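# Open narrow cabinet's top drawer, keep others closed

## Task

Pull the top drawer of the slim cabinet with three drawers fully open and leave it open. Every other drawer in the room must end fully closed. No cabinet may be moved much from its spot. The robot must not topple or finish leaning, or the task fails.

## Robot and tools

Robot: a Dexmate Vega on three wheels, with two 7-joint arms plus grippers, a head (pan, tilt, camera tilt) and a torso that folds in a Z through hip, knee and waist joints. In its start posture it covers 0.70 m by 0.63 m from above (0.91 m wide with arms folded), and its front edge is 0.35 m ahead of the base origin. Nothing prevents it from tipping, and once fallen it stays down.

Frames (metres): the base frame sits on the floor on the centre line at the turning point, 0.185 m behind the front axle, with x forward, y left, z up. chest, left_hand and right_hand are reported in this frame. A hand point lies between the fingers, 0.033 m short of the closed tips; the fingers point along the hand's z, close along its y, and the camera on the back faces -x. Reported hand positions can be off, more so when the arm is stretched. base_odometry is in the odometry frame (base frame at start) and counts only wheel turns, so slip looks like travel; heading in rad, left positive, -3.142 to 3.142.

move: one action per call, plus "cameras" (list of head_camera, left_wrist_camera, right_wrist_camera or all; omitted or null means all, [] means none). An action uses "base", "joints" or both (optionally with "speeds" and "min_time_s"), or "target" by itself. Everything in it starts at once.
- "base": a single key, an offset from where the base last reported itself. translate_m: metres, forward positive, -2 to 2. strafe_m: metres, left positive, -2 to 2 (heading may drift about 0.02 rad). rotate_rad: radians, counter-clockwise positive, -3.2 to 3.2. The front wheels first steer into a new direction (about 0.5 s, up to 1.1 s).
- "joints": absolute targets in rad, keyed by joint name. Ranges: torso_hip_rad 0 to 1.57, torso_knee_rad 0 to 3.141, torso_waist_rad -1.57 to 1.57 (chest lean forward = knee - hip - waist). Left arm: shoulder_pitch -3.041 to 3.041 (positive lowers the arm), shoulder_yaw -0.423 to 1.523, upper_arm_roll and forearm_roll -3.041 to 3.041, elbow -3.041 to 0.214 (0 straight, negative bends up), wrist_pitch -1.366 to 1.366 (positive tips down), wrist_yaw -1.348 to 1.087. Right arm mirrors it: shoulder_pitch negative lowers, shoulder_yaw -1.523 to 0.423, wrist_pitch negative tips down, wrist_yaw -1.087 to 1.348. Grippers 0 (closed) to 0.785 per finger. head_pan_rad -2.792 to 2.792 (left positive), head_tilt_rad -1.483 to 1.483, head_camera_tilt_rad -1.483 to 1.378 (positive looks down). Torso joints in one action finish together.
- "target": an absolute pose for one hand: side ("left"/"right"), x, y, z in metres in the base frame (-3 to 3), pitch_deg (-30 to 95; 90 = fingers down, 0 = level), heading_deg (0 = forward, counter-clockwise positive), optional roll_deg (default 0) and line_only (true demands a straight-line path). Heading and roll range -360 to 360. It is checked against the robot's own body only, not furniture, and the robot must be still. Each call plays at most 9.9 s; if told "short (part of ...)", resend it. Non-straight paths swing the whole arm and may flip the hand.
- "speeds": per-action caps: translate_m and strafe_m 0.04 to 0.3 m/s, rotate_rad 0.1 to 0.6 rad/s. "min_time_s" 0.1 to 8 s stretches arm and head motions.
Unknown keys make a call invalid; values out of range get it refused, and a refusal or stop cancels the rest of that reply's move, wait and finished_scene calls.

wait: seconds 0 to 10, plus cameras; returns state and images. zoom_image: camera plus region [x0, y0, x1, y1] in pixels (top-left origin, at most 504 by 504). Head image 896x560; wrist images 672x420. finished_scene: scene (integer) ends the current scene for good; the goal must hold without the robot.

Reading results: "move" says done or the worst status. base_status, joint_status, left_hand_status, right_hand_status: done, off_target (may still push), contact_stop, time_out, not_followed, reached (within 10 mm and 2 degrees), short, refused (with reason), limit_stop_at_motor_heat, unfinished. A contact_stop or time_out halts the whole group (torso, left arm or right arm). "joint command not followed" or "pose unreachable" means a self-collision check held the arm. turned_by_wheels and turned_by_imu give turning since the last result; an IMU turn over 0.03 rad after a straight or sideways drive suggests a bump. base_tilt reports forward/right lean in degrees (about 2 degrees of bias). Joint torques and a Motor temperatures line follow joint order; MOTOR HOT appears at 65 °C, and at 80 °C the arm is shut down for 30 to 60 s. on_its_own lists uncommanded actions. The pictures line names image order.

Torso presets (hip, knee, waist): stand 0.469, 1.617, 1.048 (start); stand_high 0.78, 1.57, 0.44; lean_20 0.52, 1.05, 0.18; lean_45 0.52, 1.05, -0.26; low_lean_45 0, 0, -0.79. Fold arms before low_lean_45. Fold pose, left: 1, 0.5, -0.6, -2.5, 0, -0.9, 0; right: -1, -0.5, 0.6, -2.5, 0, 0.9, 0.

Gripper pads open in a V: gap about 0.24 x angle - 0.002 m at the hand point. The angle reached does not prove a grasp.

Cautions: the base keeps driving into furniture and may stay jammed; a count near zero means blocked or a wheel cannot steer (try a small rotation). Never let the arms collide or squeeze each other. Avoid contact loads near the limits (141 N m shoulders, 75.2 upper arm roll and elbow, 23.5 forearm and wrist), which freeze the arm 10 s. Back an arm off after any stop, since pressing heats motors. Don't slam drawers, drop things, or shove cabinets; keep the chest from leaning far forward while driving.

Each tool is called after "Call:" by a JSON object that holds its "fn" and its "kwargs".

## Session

Call:
{"fn": "move", "kwargs": {"joints": {"head_camera_tilt_rad":0.35,"head_pan_rad":0.0}, "cameras": ["head_camera"]}}

Call:
{"fn": "move", "kwargs": {"joints": {"head_pan_rad":-2.1}, "cameras": ["head_camera"]}}

Scene clock: 0.90 s.
Joint torques (N m): left_arm=[4.14 0.24 -1.08 -3.71 0.03 -2.64 0.12] | right_arm=[-4.44 -1.88 0.45 -2.09 -0.01 2.58 0.06]
Motor temperatures (°C): left_arm=[31 31 30 26 40 34 41] | right_arm=[30 26 31 31 36 35 33]
move: done
base_odometry: x=+0.000 y=+0.000 heading=+0.000
turned_by_wheels: +0.000
turned_by_imu: +0.000
base_tilt: forward=+0.0 right=+0.8
base_status: not commanded
joint_positions: torso_hip_rad=+0.469 torso_knee_rad=+1.617 torso_waist_rad=+1.048 left_shoulder_pitch_rad=+2.199 left_shoulder_yaw_rad=+0.008 left_upper_arm_roll_rad=-0.009 left_elbow_rad=-1.083 left_forearm_roll_rad=+0.016 left_wrist_pitch_rad=-0.484 left_wrist_yaw_rad=+0.004 left_gripper_rad=+0.005 right_shoulder_pitch_rad=-2.209 right_shoulder_yaw_rad=+0.017 right_upper_arm_roll_rad=-0.013 right_elbow_rad=-1.119 right_forearm_roll_rad=-0.015 right_wrist_pitch_rad=+0.484 right_wrist_yaw_rad=-0.019 right_gripper_rad=+0.005 head_pan_rad=+0.000 head_tilt_rad=+0.000 head_camera_tilt_rad=+0.350
joint_status: all done
chest: x=-0.0111 y=+0.0000 z=+1.4155 quat_wxyz=(+0.999, +0.000, +0.050, +0.000) (m; base frame)
left_hand: x=+0.1862 y=+0.2374 z=+0.5952 quat_wxyz=(+0.407, +0.009, +0.913, +0.007) pitch_deg=+41.9 heading_deg=+0.4 roll_deg=+1.6 back=up (m; base frame)
right_hand: x=+0.1977 y=-0.2171 z=+0.6067 quat_wxyz=(+0.419, +0.002, +0.908, +0.001) pitch_deg=+40.4 heading_deg=+0.0 roll_deg=+0.2 back=up (m; base frame)
pictures: head_camera

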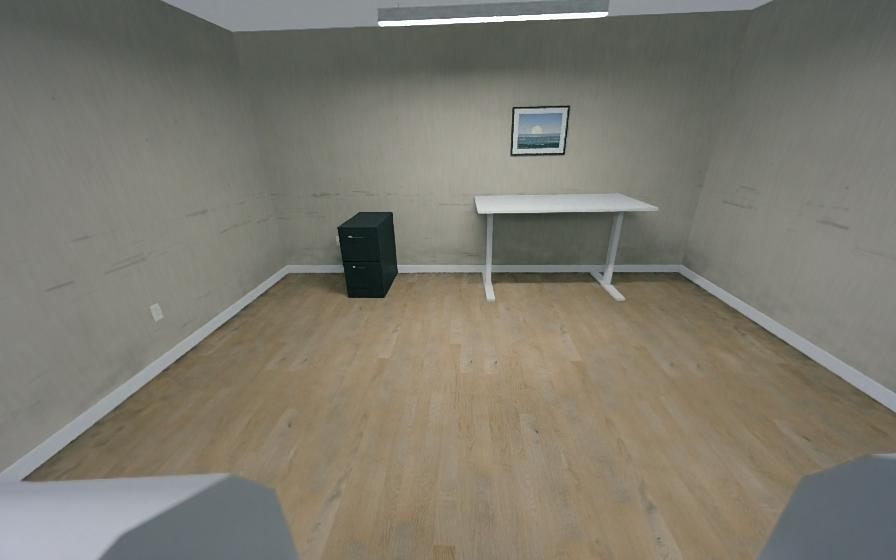

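Scene clock: 2.97 s.
Joint torques (N m): left_arm=[4.54 0.62 -1.34 -2.37 0.16 -2.03 0.02] | right_arm=[-5.14 -1.3 0.12 -3.85 0.16 2.3 -0.04]
Motor temperatures (°C): left_arm=[31 31 30 26 40 34 41] | right_arm=[30 26 31 31 36 36 33]
move: done
base_odometry: x=+0.000 y=+0.000 heading=+0.000
turned_by_wheels: +0.000
turned_by_imu: +0.000
base_tilt: forward=+0.0 right=+0.8
base_status: not commanded
joint_positions: torso_hip_rad=+0.469 torso_knee_rad=+1.617 torso_waist_rad=+1.048 left_shoulder_pitch_rad=+2.199 left_shoulder_yaw_rad=+0.008 left_upper_arm_roll_rad=-0.009 left_elbow_rad=-1.083 left_forearm_roll_rad=+0.016 left_wrist_pitch_rad=-0.484 left_wrist_yaw_rad=+0.004 left_gripper_rad=+0.005 right_shoulder_pitch_rad=-2.209 right_shoulder_yaw_rad=+0.017 right_upper_arm_roll_rad=-0.013 right_elbow_rad=-1.119 right_forearm_roll_rad=-0.015 right_wrist_pitch_rad=+0.484 right_wrist_yaw_rad=-0.019 right_gripper_rad=+0.005 head_pan_rad=-2.100 head_tilt_rad=+0.000 head_camera_tilt_rad=+0.350
joint_status: all done
chest: x=-0.0111 y=+0.0000 z=+1.4155 quat_wxyz=(+0.999, +0.000, +0.050, +0.000) (m; base frame)
left_hand: x=+0.1862 y=+0.2374 z=+0.5952 quat_wxyz=(+0.407, +0.009, +0.913, +0.007) pitch_deg=+41.9 heading_deg=+0.4 roll_deg=+1.6 back=up (m; base frame)
right_hand: x=+0.1977 y=-0.2171 z=+0.6067 quat_wxyz=(+0.419, +0.002, +0.908, +0.001) pitch_deg=+40.4 heading_deg=+0.0 roll_deg=+0.2 back=up (m; base frame)
pictures: head_camera

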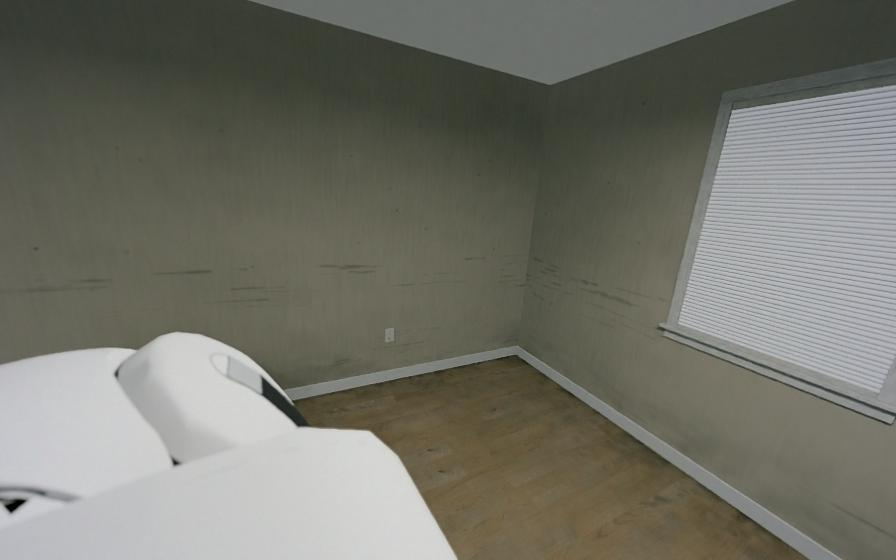

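Call:
{"fn": "move", "kwargs": {"joints": {"head_pan_rad":-1.05,"head_camera_tilt_rad":0.3}, "cameras": ["head_camera"]}}

Scene clock: 4.67 s.
Joint torques (N m): left_arm=[6.52 -0.29 -0.91 -3.53 0.29 -2.13 -0.19] | right_arm=[-4.87 -1.05 0.3 -3.2 0.08 2.73 -0.07]
Motor temperatures (°C): left_arm=[31 31 30 26 40 34 41] | right_arm=[30 26 31 31 36 36 33]
move: done
base_odometry: x=+0.000 y=+0.000 heading=+0.000
turned_by_wheels: +0.000
turned_by_imu: +0.000
base_tilt: forward=+0.1 right=+0.8
base_status: not commanded
joint_positions: torso_hip_rad=+0.469 torso_knee_rad=+1.617 torso_waist_rad=+1.048 left_shoulder_pitch_rad=+2.199 left_shoulder_yaw_rad=+0.008 left_upper_arm_roll_rad=-0.009 left_elbow_rad=-1.083 left_forearm_roll_rad=+0.016 left_wrist_pitch_rad=-0.484 left_wrist_yaw_rad=+0.004 left_gripper_rad=+0.005 right_shoulder_pitch_rad=-2.209 right_shoulder_yaw_rad=+0.017 right_upper_arm_roll_rad=-0.013 right_elbow_rad=-1.119 right_forearm_roll_rad=-0.015 right_wrist_pitch_rad=+0.484 right_wrist_yaw_rad=-0.019 right_gripper_rad=+0.005 head_pan_rad=-1.050 head_tilt_rad=+0.000 head_camera_tilt_rad=+0.300
joint_status: all done
chest: x=-0.0111 y=+0.0000 z=+1.4155 quat_wxyz=(+0.999, +0.000, +0.050, +0.000) (m; base frame)
left_hand: x=+0.1862 y=+0.2374 z=+0.5952 quat_wxyz=(+0.407, +0.009, +0.913, +0.007) pitch_deg=+41.9 heading_deg=+0.4 roll_deg=+1.6 back=up (m; base frame)
right_hand: x=+0.1977 y=-0.2171 z=+0.6067 quat_wxyz=(+0.419, +0.002, +0.908, +0.001) pitch_deg=+40.4 heading_deg=+0.0 roll_deg=+0.2 back=up (m; base frame)
pictures: head_camera

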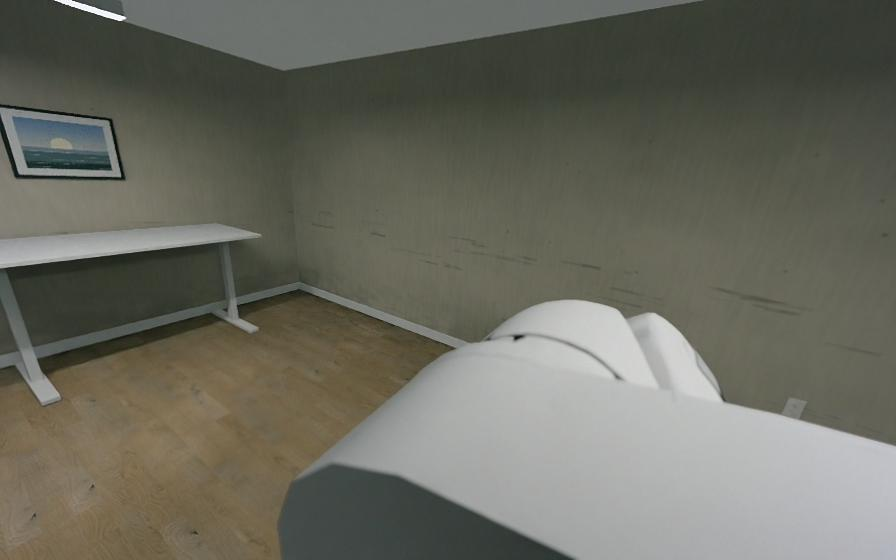

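Call:
{"fn": "move", "kwargs": {"base": {"rotate_rad": -1.5}, "joints": {"torso_hip_rad":0.52,"torso_knee_rad":1.05,"torso_waist_rad":-0.26,"left_shoulder_pitch_rad":0.79,"left_shoulder_yaw_rad":-0.42,"left_upper_arm_roll_rad":-0.366,"left_elbow_rad":-1.6,"left_forearm_roll_rad":-1.131,"left_wrist_pitch_rad":0.344,"left_wrist_yaw_rad":0.906,"left_gripper_rad":0.2,"head_camera_tilt_rad":-0.1,"head_pan_rad":0.0}, "cameras": ["head_camera"]}}

Scene clock: 11.60 s.
Joint torques (N m): left_arm=[-20.68 -4.87 1.86 -7.4 -0.73 -0.42 -0.65] | right_arm=[-19.99 0.12 0.62 2.13 0.05 1.41 -0.07]
Motor temperatures (°C): left_arm=[31 31 30 26 40 34 41] | right_arm=[30 26 31 31 36 36 33]
move: done
base_odometry: x=+0.002 y=+0.001 heading=-1.504
turned_by_wheels: -1.504
turned_by_imu: -1.496
base_tilt: forward=+0.0 right=+0.7
base_status: done
joint_positions: torso_hip_rad=+0.520 torso_knee_rad=+1.050 torso_waist_rad=-0.260 left_shoulder_pitch_rad=+0.793 left_shoulder_yaw_rad=-0.419 left_upper_arm_roll_rad=-0.365 left_elbow_rad=-1.599 left_forearm_roll_rad=-1.129 left_wrist_pitch_rad=+0.342 left_wrist_yaw_rad=+0.904 left_gripper_rad=+0.200 right_shoulder_pitch_rad=-2.209 right_shoulder_yaw_rad=+0.017 right_upper_arm_roll_rad=-0.013 right_elbow_rad=-1.119 right_forearm_roll_rad=-0.015 right_wrist_pitch_rad=+0.484 right_wrist_yaw_rad=-0.019 right_gripper_rad=+0.005 head_pan_rad=+0.000 head_tilt_rad=+0.000 head_camera_tilt_rad=-0.100
joint_status: all done
chest: x=+0.0408 y=+0.0000 z=+1.2164 quat_wxyz=(+0.923, +0.000, +0.385, +0.000) (m; base frame)
left_hand: x=+0.5857 y=+0.2133 z=+0.5331 quat_wxyz=(+0.186, -0.683, +0.683, -0.181) pitch_deg=+59.9 heading_deg=+0.7 roll_deg=-89.3 (m; base frame)
right_hand: x=-0.3130 y=-0.2171 z=+0.4597 quat_wxyz=(+0.088, +0.002, +0.996, +0.000) pitch_deg=+80.0 heading_deg=+0.1 roll_deg=+0.4 (m; base frame)
pictures: head_camera

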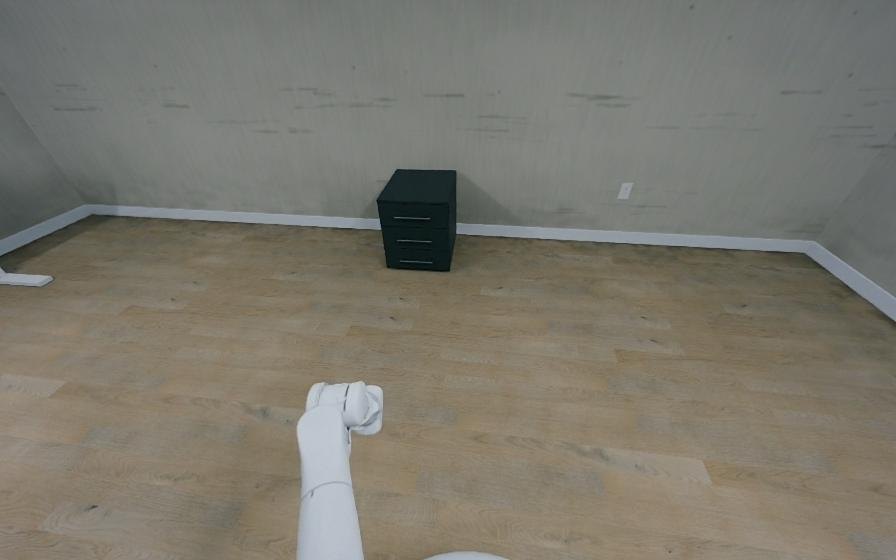

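Call:
{"fn": "move", "kwargs": {"base": {"rotate_rad": 0.107}, "joints": {"head_camera_tilt_rad":0.0}, "cameras": []}}

Call:
{"fn": "move", "kwargs": {"base": {"translate_m": 1.0}, "cameras": []}}

Call:
{"fn": "move", "kwargs": {"base": {"rotate_rad": -0.237}, "cameras": ["head_camera","left_wrist_camera"]}}

Scene clock: 14.30 s.
Joint torques (N m): left_arm=[-20.11 -5.72 1.48 -8.4 -0.67 -0.04 -0.54] | right_arm=[-19.37 -1.62 0.16 2.93 0.08 0.84 -0.01]
Motor temperatures (°C): left_arm=[32 31 30 26 40 34 41] | right_arm=[30 26 31 31 36 36 33]
move: done
base_odometry: x=+0.002 y=+0.001 heading=-1.397
turned_by_wheels: +0.107
turned_by_imu: +0.107
base_tilt: forward=+0.1 right=+0.7
base_status: done
joint_positions: torso_hip_rad=+0.520 torso_knee_rad=+1.050 torso_waist_rad=-0.260 left_shoulder_pitch_rad=+0.790 left_shoulder_yaw_rad=-0.420 left_upper_arm_roll_rad=-0.366 left_elbow_rad=-1.600 left_forearm_roll_rad=-1.131 left_wrist_pitch_rad=+0.344 left_wrist_yaw_rad=+0.906 left_gripper_rad=+0.200 right_shoulder_pitch_rad=-2.209 right_shoulder_yaw_rad=+0.017 right_upper_arm_roll_rad=-0.013 right_elbow_rad=-1.119 right_forearm_roll_rad=-0.015 right_wrist_pitch_rad=+0.484 right_wrist_yaw_rad=-0.019 right_gripper_rad=+0.005 head_pan_rad=+0.000 head_tilt_rad=+0.000 head_camera_tilt_rad=+0.000
joint_status: all done
chest: x=+0.0408 y=+0.0000 z=+1.2164 quat_wxyz=(+0.923, +0.000, +0.385, +0.000) (m; base frame)
left_hand: x=+0.5872 y=+0.2124 z=+0.5347 quat_wxyz=(+0.185, -0.683, +0.683, -0.183) pitch_deg=+59.8 heading_deg=+0.4 roll_deg=-89.6 (m; base frame)
right_hand: x=-0.3130 y=-0.2171 z=+0.4597 quat_wxyz=(+0.088, +0.002, +0.996, +0.000) pitch_deg=+80.0 heading_deg=+0.1 roll_deg=+0.4 (m; base frame)
pictures: none
No camera images: "cameras" was empty.

Scene clock: 19.47 s.
Joint torques (N m): left_arm=[-20.08 -5.46 1.39 -7.76 -0.61 -0.24 -0.53] | right_arm=[-20.57 -0.77 0.07 2.98 0.03 0.65 -0.02]
Motor temperatures (°C): left_arm=[32 31 30 26 40 34 41] | right_arm=[30 26 31 31 36 36 33]
move: done
base_odometry: x=+0.175 y=-0.984 heading=-1.398
turned_by_wheels: -0.001
turned_by_imu: -0.004
base_tilt: forward=+0.1 right=+0.8
base_status: done
joint_positions: torso_hip_rad=+0.520 torso_knee_rad=+1.050 torso_waist_rad=-0.260 left_shoulder_pitch_rad=+0.790 left_shoulder_yaw_rad=-0.420 left_upper_arm_roll_rad=-0.366 left_elbow_rad=-1.600 left_forearm_roll_rad=-1.131 left_wrist_pitch_rad=+0.344 left_wrist_yaw_rad=+0.906 left_gripper_rad=+0.200 right_shoulder_pitch_rad=-2.209 right_shoulder_yaw_rad=+0.017 right_upper_arm_roll_rad=-0.013 right_elbow_rad=-1.119 right_forearm_roll_rad=-0.015 right_wrist_pitch_rad=+0.484 right_wrist_yaw_rad=-0.019 right_gripper_rad=+0.005 head_pan_rad=+0.000 head_tilt_rad=+0.000 head_camera_tilt_rad=+0.000
joint_status: not commanded
chest: x=+0.0407 y=+0.0000 z=+1.2164 quat_wxyz=(+0.923, +0.000, +0.385, +0.000) (m; base frame)
left_hand: x=+0.5872 y=+0.2124 z=+0.5347 quat_wxyz=(+0.185, -0.683, +0.683, -0.183) pitch_deg=+59.8 heading_deg=+0.4 roll_deg=-89.6 (m; base frame)
right_hand: x=-0.3130 y=-0.2171 z=+0.4597 quat_wxyz=(+0.088, +0.002, +0.996, +0.000) pitch_deg=+79.9 heading_deg=+0.1 roll_deg=+0.4 (m; base frame)
pictures: none
No camera images: "cameras" was empty.

Scene clock: 21.27 s.
Joint torques (N m): left_arm=[-19.13 -3.32 2.28 -6.83 -0.5 -0.05 -0.66] | right_arm=[-20.77 -0.12 0.35 2.33 0.02 1.3 -0.09]
Motor temperatures (°C): left_arm=[32 31 30 26 40 34 41] | right_arm=[30 26 31 31 36 36 33]
move: done
base_odometry: x=+0.175 y=-0.984 heading=-1.635
turned_by_wheels: -0.238
turned_by_imu: -0.238
base_tilt: forward=+0.0 right=+0.7
base_status: done
joint_positions: torso_hip_rad=+0.520 torso_knee_rad=+1.050 torso_waist_rad=-0.260 left_shoulder_pitch_rad=+0.790 left_shoulder_yaw_rad=-0.420 left_upper_arm_roll_rad=-0.366 left_elbow_rad=-1.600 left_forearm_roll_rad=-1.131 left_wrist_pitch_rad=+0.344 left_wrist_yaw_rad=+0.906 left_gripper_rad=+0.200 right_shoulder_pitch_rad=-2.209 right_shoulder_yaw_rad=+0.017 right_upper_arm_roll_rad=-0.013 right_elbow_rad=-1.119 right_forearm_roll_rad=-0.015 right_wrist_pitch_rad=+0.484 right_wrist_yaw_rad=-0.019 right_gripper_rad=+0.005 head_pan_rad=+0.000 head_tilt_rad=+0.000 head_camera_tilt_rad=+0.000
joint_status: not commanded
chest: x=+0.0407 y=+0.0000 z=+1.2164 quat_wxyz=(+0.923, +0.000, +0.385, +0.000) (m; base frame)
left_hand: x=+0.5872 y=+0.2124 z=+0.5347 quat_wxyz=(+0.185, -0.683, +0.683, -0.183) pitch_deg=+59.8 heading_deg=+0.4 roll_deg=-89.7 (m; base frame)
right_hand: x=-0.3130 y=-0.2171 z=+0.4597 quat_wxyz=(+0.088, +0.002, +0.996, +0.000) pitch_deg=+79.9 heading_deg=+0.1 roll_deg=+0.4 (m; base frame)
pictures: head_camera, left_wrist_camera

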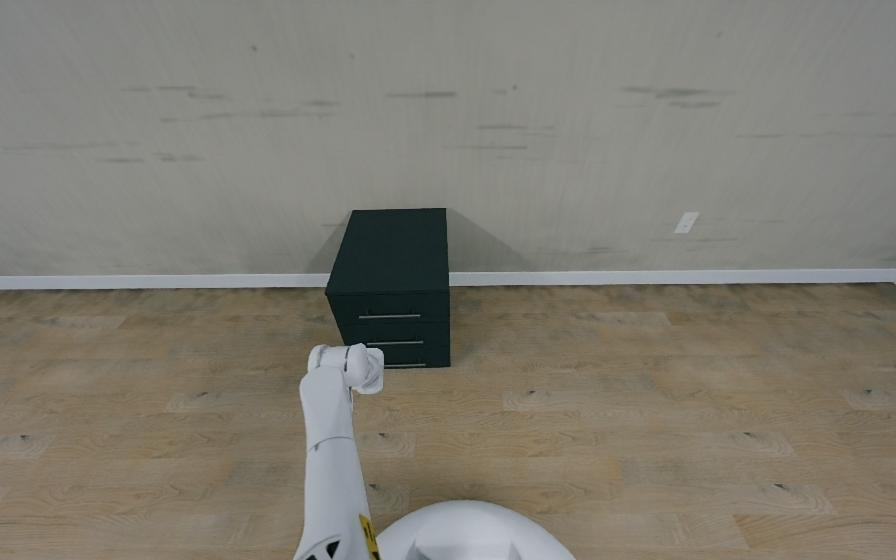

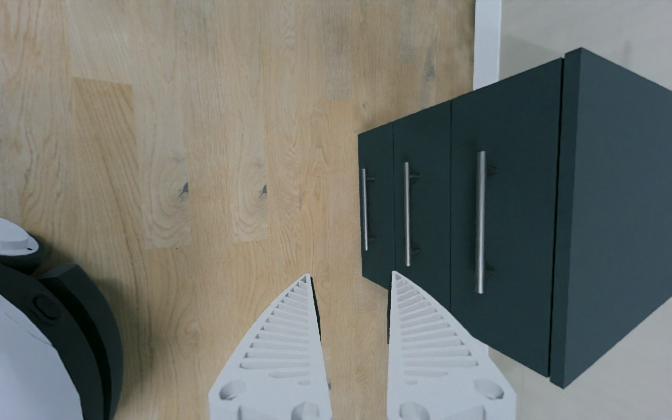

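Call:
{"fn": "move", "kwargs": {"base": {"translate_m": 0.213}, "cameras": ["left_wrist_camera"]}}

Scene clock: 23.97 s.
Joint torques (N m): left_arm=[-18.88 -3.83 2.15 -6.13 -0.44 -0.05 -0.48] | right_arm=[-19.68 -0.08 0.04 2.64 0.05 0.27 0]
Motor temperatures (°C): left_arm=[32 31 30 26 40 34 41] | right_arm=[30 26 31 31 36 36 33]
move: done
base_odometry: x=+0.162 y=-1.197 heading=-1.636
turned_by_wheels: -0.001
turned_by_imu: -0.002
base_tilt: forward=+0.0 right=+0.7
base_status: done
joint_positions: torso_hip_rad=+0.520 torso_knee_rad=+1.050 torso_waist_rad=-0.260 left_shoulder_pitch_rad=+0.790 left_shoulder_yaw_rad=-0.420 left_upper_arm_roll_rad=-0.366 left_elbow_rad=-1.600 left_forearm_roll_rad=-1.131 left_wrist_pitch_rad=+0.344 left_wrist_yaw_rad=+0.906 left_gripper_rad=+0.200 right_shoulder_pitch_rad=-2.209 right_shoulder_yaw_rad=+0.017 right_upper_arm_roll_rad=-0.013 right_elbow_rad=-1.119 right_forearm_roll_rad=-0.015 right_wrist_pitch_rad=+0.484 right_wrist_yaw_rad=-0.019 right_gripper_rad=+0.005 head_pan_rad=+0.000 head_tilt_rad=+0.000 head_camera_tilt_rad=+0.000
joint_status: not commanded
chest: x=+0.0408 y=+0.0000 z=+1.2164 quat_wxyz=(+0.923, +0.000, +0.385, +0.000) (m; base frame)
left_hand: x=+0.5872 y=+0.2124 z=+0.5347 quat_wxyz=(+0.185, -0.683, +0.683, -0.183) pitch_deg=+59.8 heading_deg=+0.4 roll_deg=-89.7 (m; base frame)
right_hand: x=-0.3130 y=-0.2171 z=+0.4597 quat_wxyz=(+0.088, +0.002, +0.996, +0.000) pitch_deg=+79.9 heading_deg=+0.1 roll_deg=+0.4 (m; base frame)
pictures: left_wrist_camera

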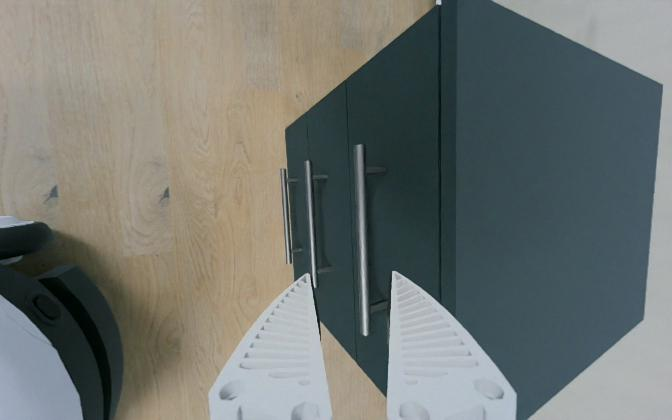

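Call:
{"fn": "move", "kwargs": {"target": {"side":"left","x":0.6525,"y":0.212,"z":0.442,"pitch_deg":60,"heading_deg":0,"roll_deg":90,"line_only":true}, "cameras": ["left_wrist_camera"]}}

Call:
{"fn": "move", "kwargs": {"joints": {"left_gripper_rad":0.0}, "cameras": ["left_wrist_camera"]}}

Scene clock: 28.47 s.
Joint torques (N m): left_arm=[-26.02 1.1 -1.34 -5.32 0.09 -0.02 -1.66] | right_arm=[-20.31 -1.06 0.4 1.9 -0.05 1.08 0.1]
Motor temperatures (°C): left_arm=[32 31 30 26 40 34 41] | right_arm=[30 26 31 31 36 36 33]
move: done
base_odometry: x=+0.162 y=-1.197 heading=-1.636
turned_by_wheels: +0.000
turned_by_imu: +0.000
base_tilt: forward=+0.0 right=+0.7
base_status: not commanded
joint_positions: torso_hip_rad=+0.520 torso_knee_rad=+1.050 torso_waist_rad=-0.260 left_shoulder_pitch_rad=+0.406 left_shoulder_yaw_rad=-0.225 left_upper_arm_roll_rad=-0.467 left_elbow_rad=-0.751 left_forearm_roll_rad=-1.073 left_wrist_pitch_rad=+0.138 left_wrist_yaw_rad=+0.514 left_gripper_rad=+0.200 right_shoulder_pitch_rad=-2.209 right_shoulder_yaw_rad=+0.017 right_upper_arm_roll_rad=-0.013 right_elbow_rad=-1.119 right_forearm_roll_rad=-0.015 right_wrist_pitch_rad=+0.484 right_wrist_yaw_rad=-0.019 right_gripper_rad=+0.005 head_pan_rad=+0.000 head_tilt_rad=+0.000 head_camera_tilt_rad=+0.000
joint_status: not commanded
chest: x=+0.0408 y=+0.0000 z=+1.2164 quat_wxyz=(+0.923, +0.000, +0.385, +0.000) (m; base frame)
left_hand: x=+0.6521 y=+0.2118 z=+0.4420 quat_wxyz=(+0.183, -0.683, +0.683, -0.183) pitch_deg=+60.0 heading_deg=+0.0 roll_deg=+90.0 (m; base frame)
left_hand_status: reached (straight line, planned for 3.0 s): 1 mm and 0.0 deg off.
right_hand: x=-0.3130 y=-0.2171 z=+0.4597 quat_wxyz=(+0.088, +0.002, +0.996, +0.000) pitch_deg=+79.9 heading_deg=+0.1 roll_deg=+0.4 (m; base frame)
pictures: left_wrist_camera

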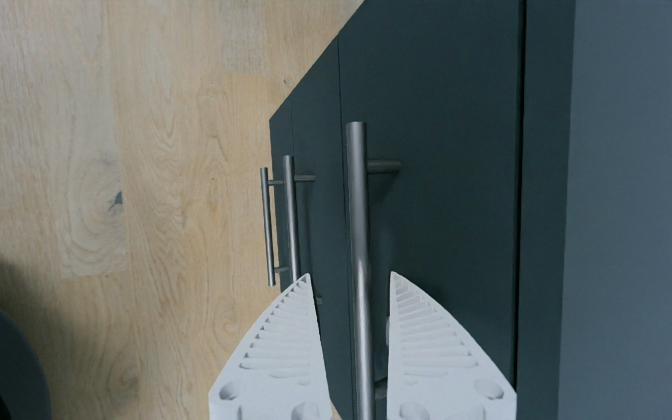

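Scene clock: 29.23 s.
Joint torques (N m): left_arm=[-20 2.8 -1.86 -1.92 0.66 -0.59 0.67] | right_arm=[-20.88 -1.13 0.28 2.8 0.06 1.07 0.09]
Motor temperatures (°C): left_arm=[32 31 30 26 40 34 41] | right_arm=[30 26 31 31 36 36 33]
move: done
base_odometry: x=+0.162 y=-1.197 heading=-1.636
turned_by_wheels: +0.000
turned_by_imu: +0.000
base_tilt: forward=+0.1 right=+0.8
base_status: not commanded
joint_positions: torso_hip_rad=+0.520 torso_knee_rad=+1.050 torso_waist_rad=-0.260 left_shoulder_pitch_rad=+0.405 left_shoulder_yaw_rad=-0.224 left_upper_arm_roll_rad=-0.467 left_elbow_rad=-0.749 left_forearm_roll_rad=-1.073 left_wrist_pitch_rad=+0.137 left_wrist_yaw_rad=+0.512 left_gripper_rad=+0.000 right_shoulder_pitch_rad=-2.209 right_shoulder_yaw_rad=+0.017 right_upper_arm_roll_rad=-0.013 right_elbow_rad=-1.119 right_forearm_roll_rad=-0.015 right_wrist_pitch_rad=+0.484 right_wrist_yaw_rad=-0.019 right_gripper_rad=+0.005 head_pan_rad=+0.000 head_tilt_rad=+0.000 head_camera_tilt_rad=+0.000
joint_status: all done
chest: x=+0.0407 y=+0.0000 z=+1.2164 quat_wxyz=(+0.923, +0.000, +0.385, +0.000) (m; base frame)
left_hand: x=+0.6528 y=+0.2118 z=+0.4423 quat_wxyz=(+0.183, -0.683, +0.683, -0.183) pitch_deg=+60.0 heading_deg=+0.0 roll_deg=+90.0 (m; base frame)
right_hand: x=-0.3130 y=-0.2171 z=+0.4597 quat_wxyz=(+0.088, +0.002, +0.996, +0.000) pitch_deg=+79.9 heading_deg=+0.1 roll_deg=+0.4 (m; base frame)
pictures: left_wrist_camera

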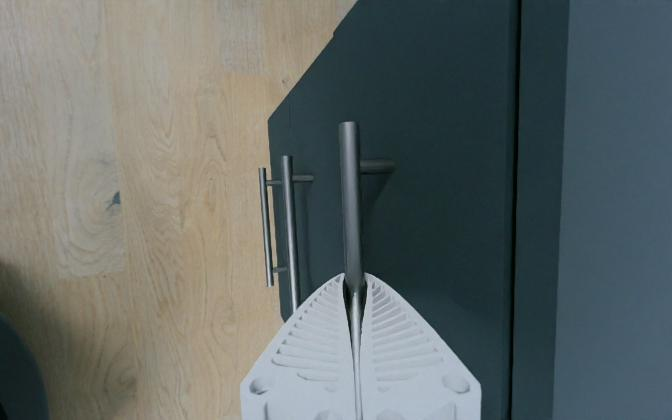

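Call:
{"fn": "move", "kwargs": {"base": {"translate_m": -0.36}, "speeds": {"translate_m": 0.2}, "joints": {"head_pan_rad":-2.7,"head_camera_tilt_rad":0.85}, "cameras": ["left_wrist_camera","head_camera"]}}

Call:
{"fn": "move", "kwargs": {"base": {"translate_m": -0.015}, "speeds": {"translate_m": 0.06}, "cameras": ["left_wrist_camera"]}}

Scene clock: 33.07 s.
Joint torques (N m): left_arm=[-18.42 1.49 -1.85 -4.04 0.69 -0.97 0.18] | right_arm=[-21.93 -1.62 0.33 3.25 0.11 0.79 -0.04]
Motor temperatures (°C): left_arm=[32 31 30 26 40 34 41] | right_arm=[30 26 31 31 36 36 33]
move: done
base_odometry: x=+0.185 y=-0.837 heading=-1.637
turned_by_wheels: -0.001
turned_by_imu: -0.001
base_tilt: forward=+0.0 right=+0.7
base_status: done
joint_positions: torso_hip_rad=+0.520 torso_knee_rad=+1.050 torso_waist_rad=-0.260 left_shoulder_pitch_rad=+0.404 left_shoulder_yaw_rad=-0.224 left_upper_arm_roll_rad=-0.467 left_elbow_rad=-0.748 left_forearm_roll_rad=-1.073 left_wrist_pitch_rad=+0.137 left_wrist_yaw_rad=+0.512 left_gripper_rad=+0.000 right_shoulder_pitch_rad=-2.209 right_shoulder_yaw_rad=+0.017 right_upper_arm_roll_rad=-0.013 right_elbow_rad=-1.119 right_forearm_roll_rad=-0.015 right_wrist_pitch_rad=+0.484 right_wrist_yaw_rad=-0.019 right_gripper_rad=+0.005 head_pan_rad=-2.700 head_tilt_rad=+0.000 head_camera_tilt_rad=+0.850
joint_status: all done
chest: x=+0.0406 y=+0.0000 z=+1.2164 quat_wxyz=(+0.923, +0.000, +0.385, +0.000) (m; base frame)
left_hand: x=+0.6527 y=+0.2118 z=+0.4424 quat_wxyz=(+0.183, -0.683, +0.683, -0.183) pitch_deg=+60.0 heading_deg=+0.0 roll_deg=+90.0 (m; base frame)
right_hand: x=-0.3130 y=-0.2171 z=+0.4597 quat_wxyz=(+0.088, +0.002, +0.996, +0.000) pitch_deg=+79.9 heading_deg=+0.1 roll_deg=+0.4 (m; base frame)
pictures: head_camera, left_wrist_camera

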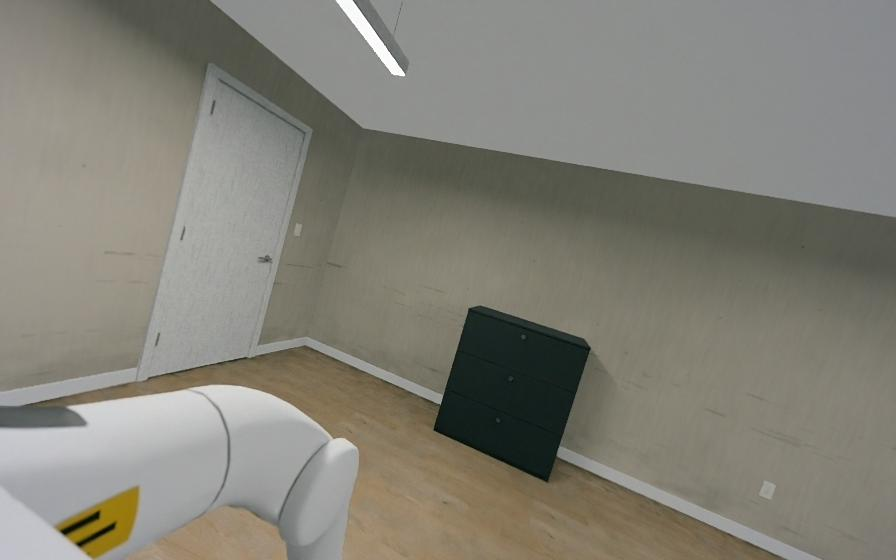

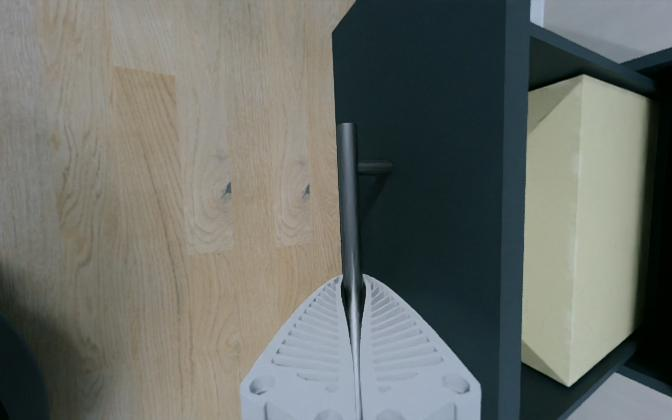

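Scene clock: 33.97 s.
Joint torques (N m): left_arm=[-16.18 1.35 -1.76 -1.67 0.57 -0.33 1.59] | right_arm=[-19.82 0.22 0.15 2.54 0.01 0.43 -0.04]
Motor temperatures (°C): left_arm=[32 31 30 26 40 34 41] | right_arm=[30 26 31 31 36 36 33]
move: done
base_odometry: x=+0.186 y=-0.823 heading=-1.639
turned_by_wheels: -0.001
turned_by_imu: -0.001
base_tilt: forward=+0.1 right=+0.8
base_status: done
joint_positions: torso_hip_rad=+0.520 torso_knee_rad=+1.050 torso_waist_rad=-0.260 left_shoulder_pitch_rad=+0.404 left_shoulder_yaw_rad=-0.224 left_upper_arm_roll_rad=-0.467 left_elbow_rad=-0.748 left_forearm_roll_rad=-1.073 left_wrist_pitch_rad=+0.137 left_wrist_yaw_rad=+0.511 left_gripper_rad=+0.000 right_shoulder_pitch_rad=-2.209 right_shoulder_yaw_rad=+0.017 right_upper_arm_roll_rad=-0.013 right_elbow_rad=-1.119 right_forearm_roll_rad=-0.015 right_wrist_pitch_rad=+0.484 right_wrist_yaw_rad=-0.019 right_gripper_rad=+0.005 head_pan_rad=-2.700 head_tilt_rad=+0.000 head_camera_tilt_rad=+0.850
joint_status: not commanded
chest: x=+0.0407 y=+0.0000 z=+1.2164 quat_wxyz=(+0.923, +0.000, +0.385, +0.000) (m; base frame)
left_hand: x=+0.6530 y=+0.2118 z=+0.4425 quat_wxyz=(+0.183, -0.683, +0.683, -0.184) pitch_deg=+59.9 heading_deg=+0.0 roll_deg=+90.0 (m; base frame)
right_hand: x=-0.3130 y=-0.2171 z=+0.4597 quat_wxyz=(+0.088, +0.002, +0.996, +0.000) pitch_deg=+79.9 heading_deg=+0.1 roll_deg=+0.4 (m; base frame)
pictures: left_wrist_camera

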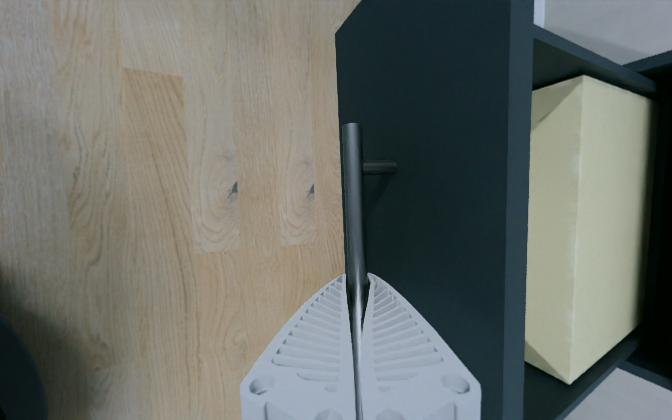

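Call:
{"fn": "move", "kwargs": {"base": {"translate_m": -0.012}, "speeds": {"translate_m": 0.06}, "cameras": ["left_wrist_camera"]}}

Scene clock: 35.20 s.
Joint torques (N m): left_arm=[-2.16 0.59 -1.58 3.3 0.67 -0.11 4.54] | right_arm=[-19.46 -1.11 -0.05 2.73 0 0.88 0.05]
Motor temperatures (°C): left_arm=[32 31 30 26 40 34 41] | right_arm=[30 26 31 31 36 36 33]
move: done
base_odometry: x=+0.188 y=-0.811 heading=-1.640
turned_by_wheels: -0.001
turned_by_imu: -0.001
base_tilt: forward=+0.0 right=+0.8
base_status: done
joint_positions: torso_hip_rad=+0.520 torso_knee_rad=+1.050 torso_waist_rad=-0.260 left_shoulder_pitch_rad=+0.404 left_shoulder_yaw_rad=-0.224 left_upper_arm_roll_rad=-0.467 left_elbow_rad=-0.749 left_forearm_roll_rad=-1.073 left_wrist_pitch_rad=+0.137 left_wrist_yaw_rad=+0.510 left_gripper_rad=+0.000 right_shoulder_pitch_rad=-2.209 right_shoulder_yaw_rad=+0.017 right_upper_arm_roll_rad=-0.013 right_elbow_rad=-1.119 right_forearm_roll_rad=-0.015 right_wrist_pitch_rad=+0.484 right_wrist_yaw_rad=-0.019 right_gripper_rad=+0.005 head_pan_rad=-2.700 head_tilt_rad=+0.000 head_camera_tilt_rad=+0.850
joint_status: not commanded
chest: x=+0.0406 y=+0.0000 z=+1.2164 quat_wxyz=(+0.923, +0.000, +0.385, +0.000) (m; base frame)
left_hand: x=+0.6540 y=+0.2120 z=+0.4433 quat_wxyz=(+0.184, -0.683, +0.683, -0.184) pitch_deg=+59.8 heading_deg=+0.0 roll_deg=-90.0 (m; base frame)
right_hand: x=-0.3129 y=-0.2171 z=+0.4597 quat_wxyz=(+0.088, +0.002, +0.996, +0.000) pitch_deg=+79.9 heading_deg=+0.1 roll_deg=+0.4 (m; base frame)
pictures: left_wrist_camera

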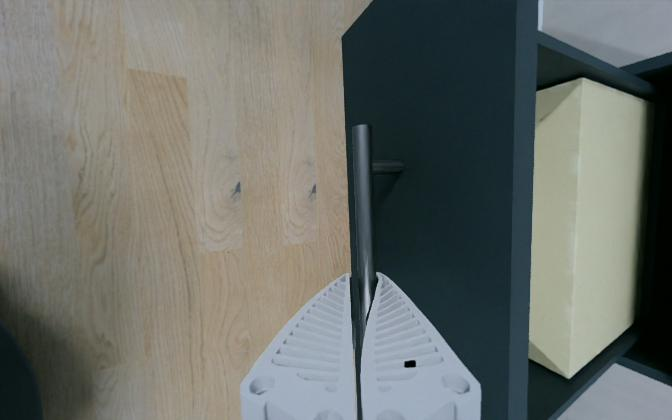

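Call:
{"fn": "move", "kwargs": {"joints": {"left_gripper_rad":0.22}, "cameras": ["left_wrist_camera"]}}

Scene clock: 36.13 s.
Joint torques (N m): left_arm=[-15.71 0.35 -1 -4.02 0.17 0.25 -0.46] | right_arm=[-19.79 -1.32 -0.31 2.97 0.04 0.3 -0.05]
Motor temperatures (°C): left_arm=[32 31 30 26 40 34 41] | right_arm=[30 26 31 31 36 36 33]
move: done
base_odometry: x=+0.187 y=-0.811 heading=-1.640
turned_by_wheels: +0.000
turned_by_imu: +0.000
base_tilt: forward=+0.0 right=+0.7
base_status: not commanded
joint_positions: torso_hip_rad=+0.520 torso_knee_rad=+1.050 torso_waist_rad=-0.260 left_shoulder_pitch_rad=+0.404 left_shoulder_yaw_rad=-0.224 left_upper_arm_roll_rad=-0.467 left_elbow_rad=-0.748 left_forearm_roll_rad=-1.073 left_wrist_pitch_rad=+0.137 left_wrist_yaw_rad=+0.512 left_gripper_rad=+0.220 right_shoulder_pitch_rad=-2.209 right_shoulder_yaw_rad=+0.017 right_upper_arm_roll_rad=-0.013 right_elbow_rad=-1.119 right_forearm_roll_rad=-0.015 right_wrist_pitch_rad=+0.484 right_wrist_yaw_rad=-0.019 right_gripper_rad=+0.005 head_pan_rad=-2.700 head_tilt_rad=+0.000 head_camera_tilt_rad=+0.850
joint_status: all done
chest: x=+0.0406 y=+0.0000 z=+1.2164 quat_wxyz=(+0.923, +0.000, +0.385, +0.000) (m; base frame)
left_hand: x=+0.6526 y=+0.2118 z=+0.4422 quat_wxyz=(+0.183, -0.683, +0.683, -0.183) pitch_deg=+60.0 heading_deg=+0.0 roll_deg=+90.0 (m; base frame)
right_hand: x=-0.3130 y=-0.2171 z=+0.4597 quat_wxyz=(+0.088, +0.002, +0.996, +0.000) pitch_deg=+79.9 heading_deg=+0.1 roll_deg=+0.4 (m; base frame)
pictures: left_wrist_camera

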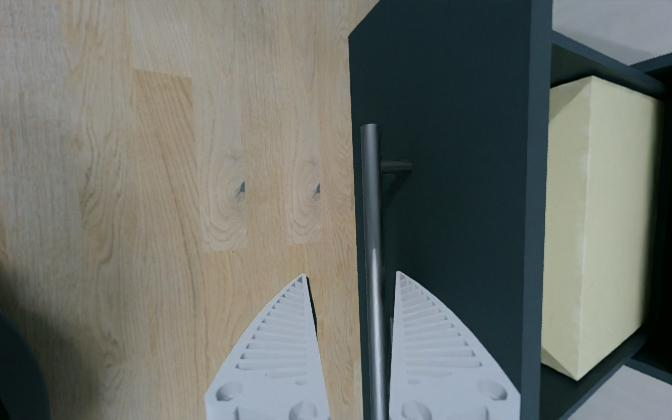

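Call:
{"fn": "finished_scene", "kwargs": {"scene": 3}}

The scene is finished: the task was done.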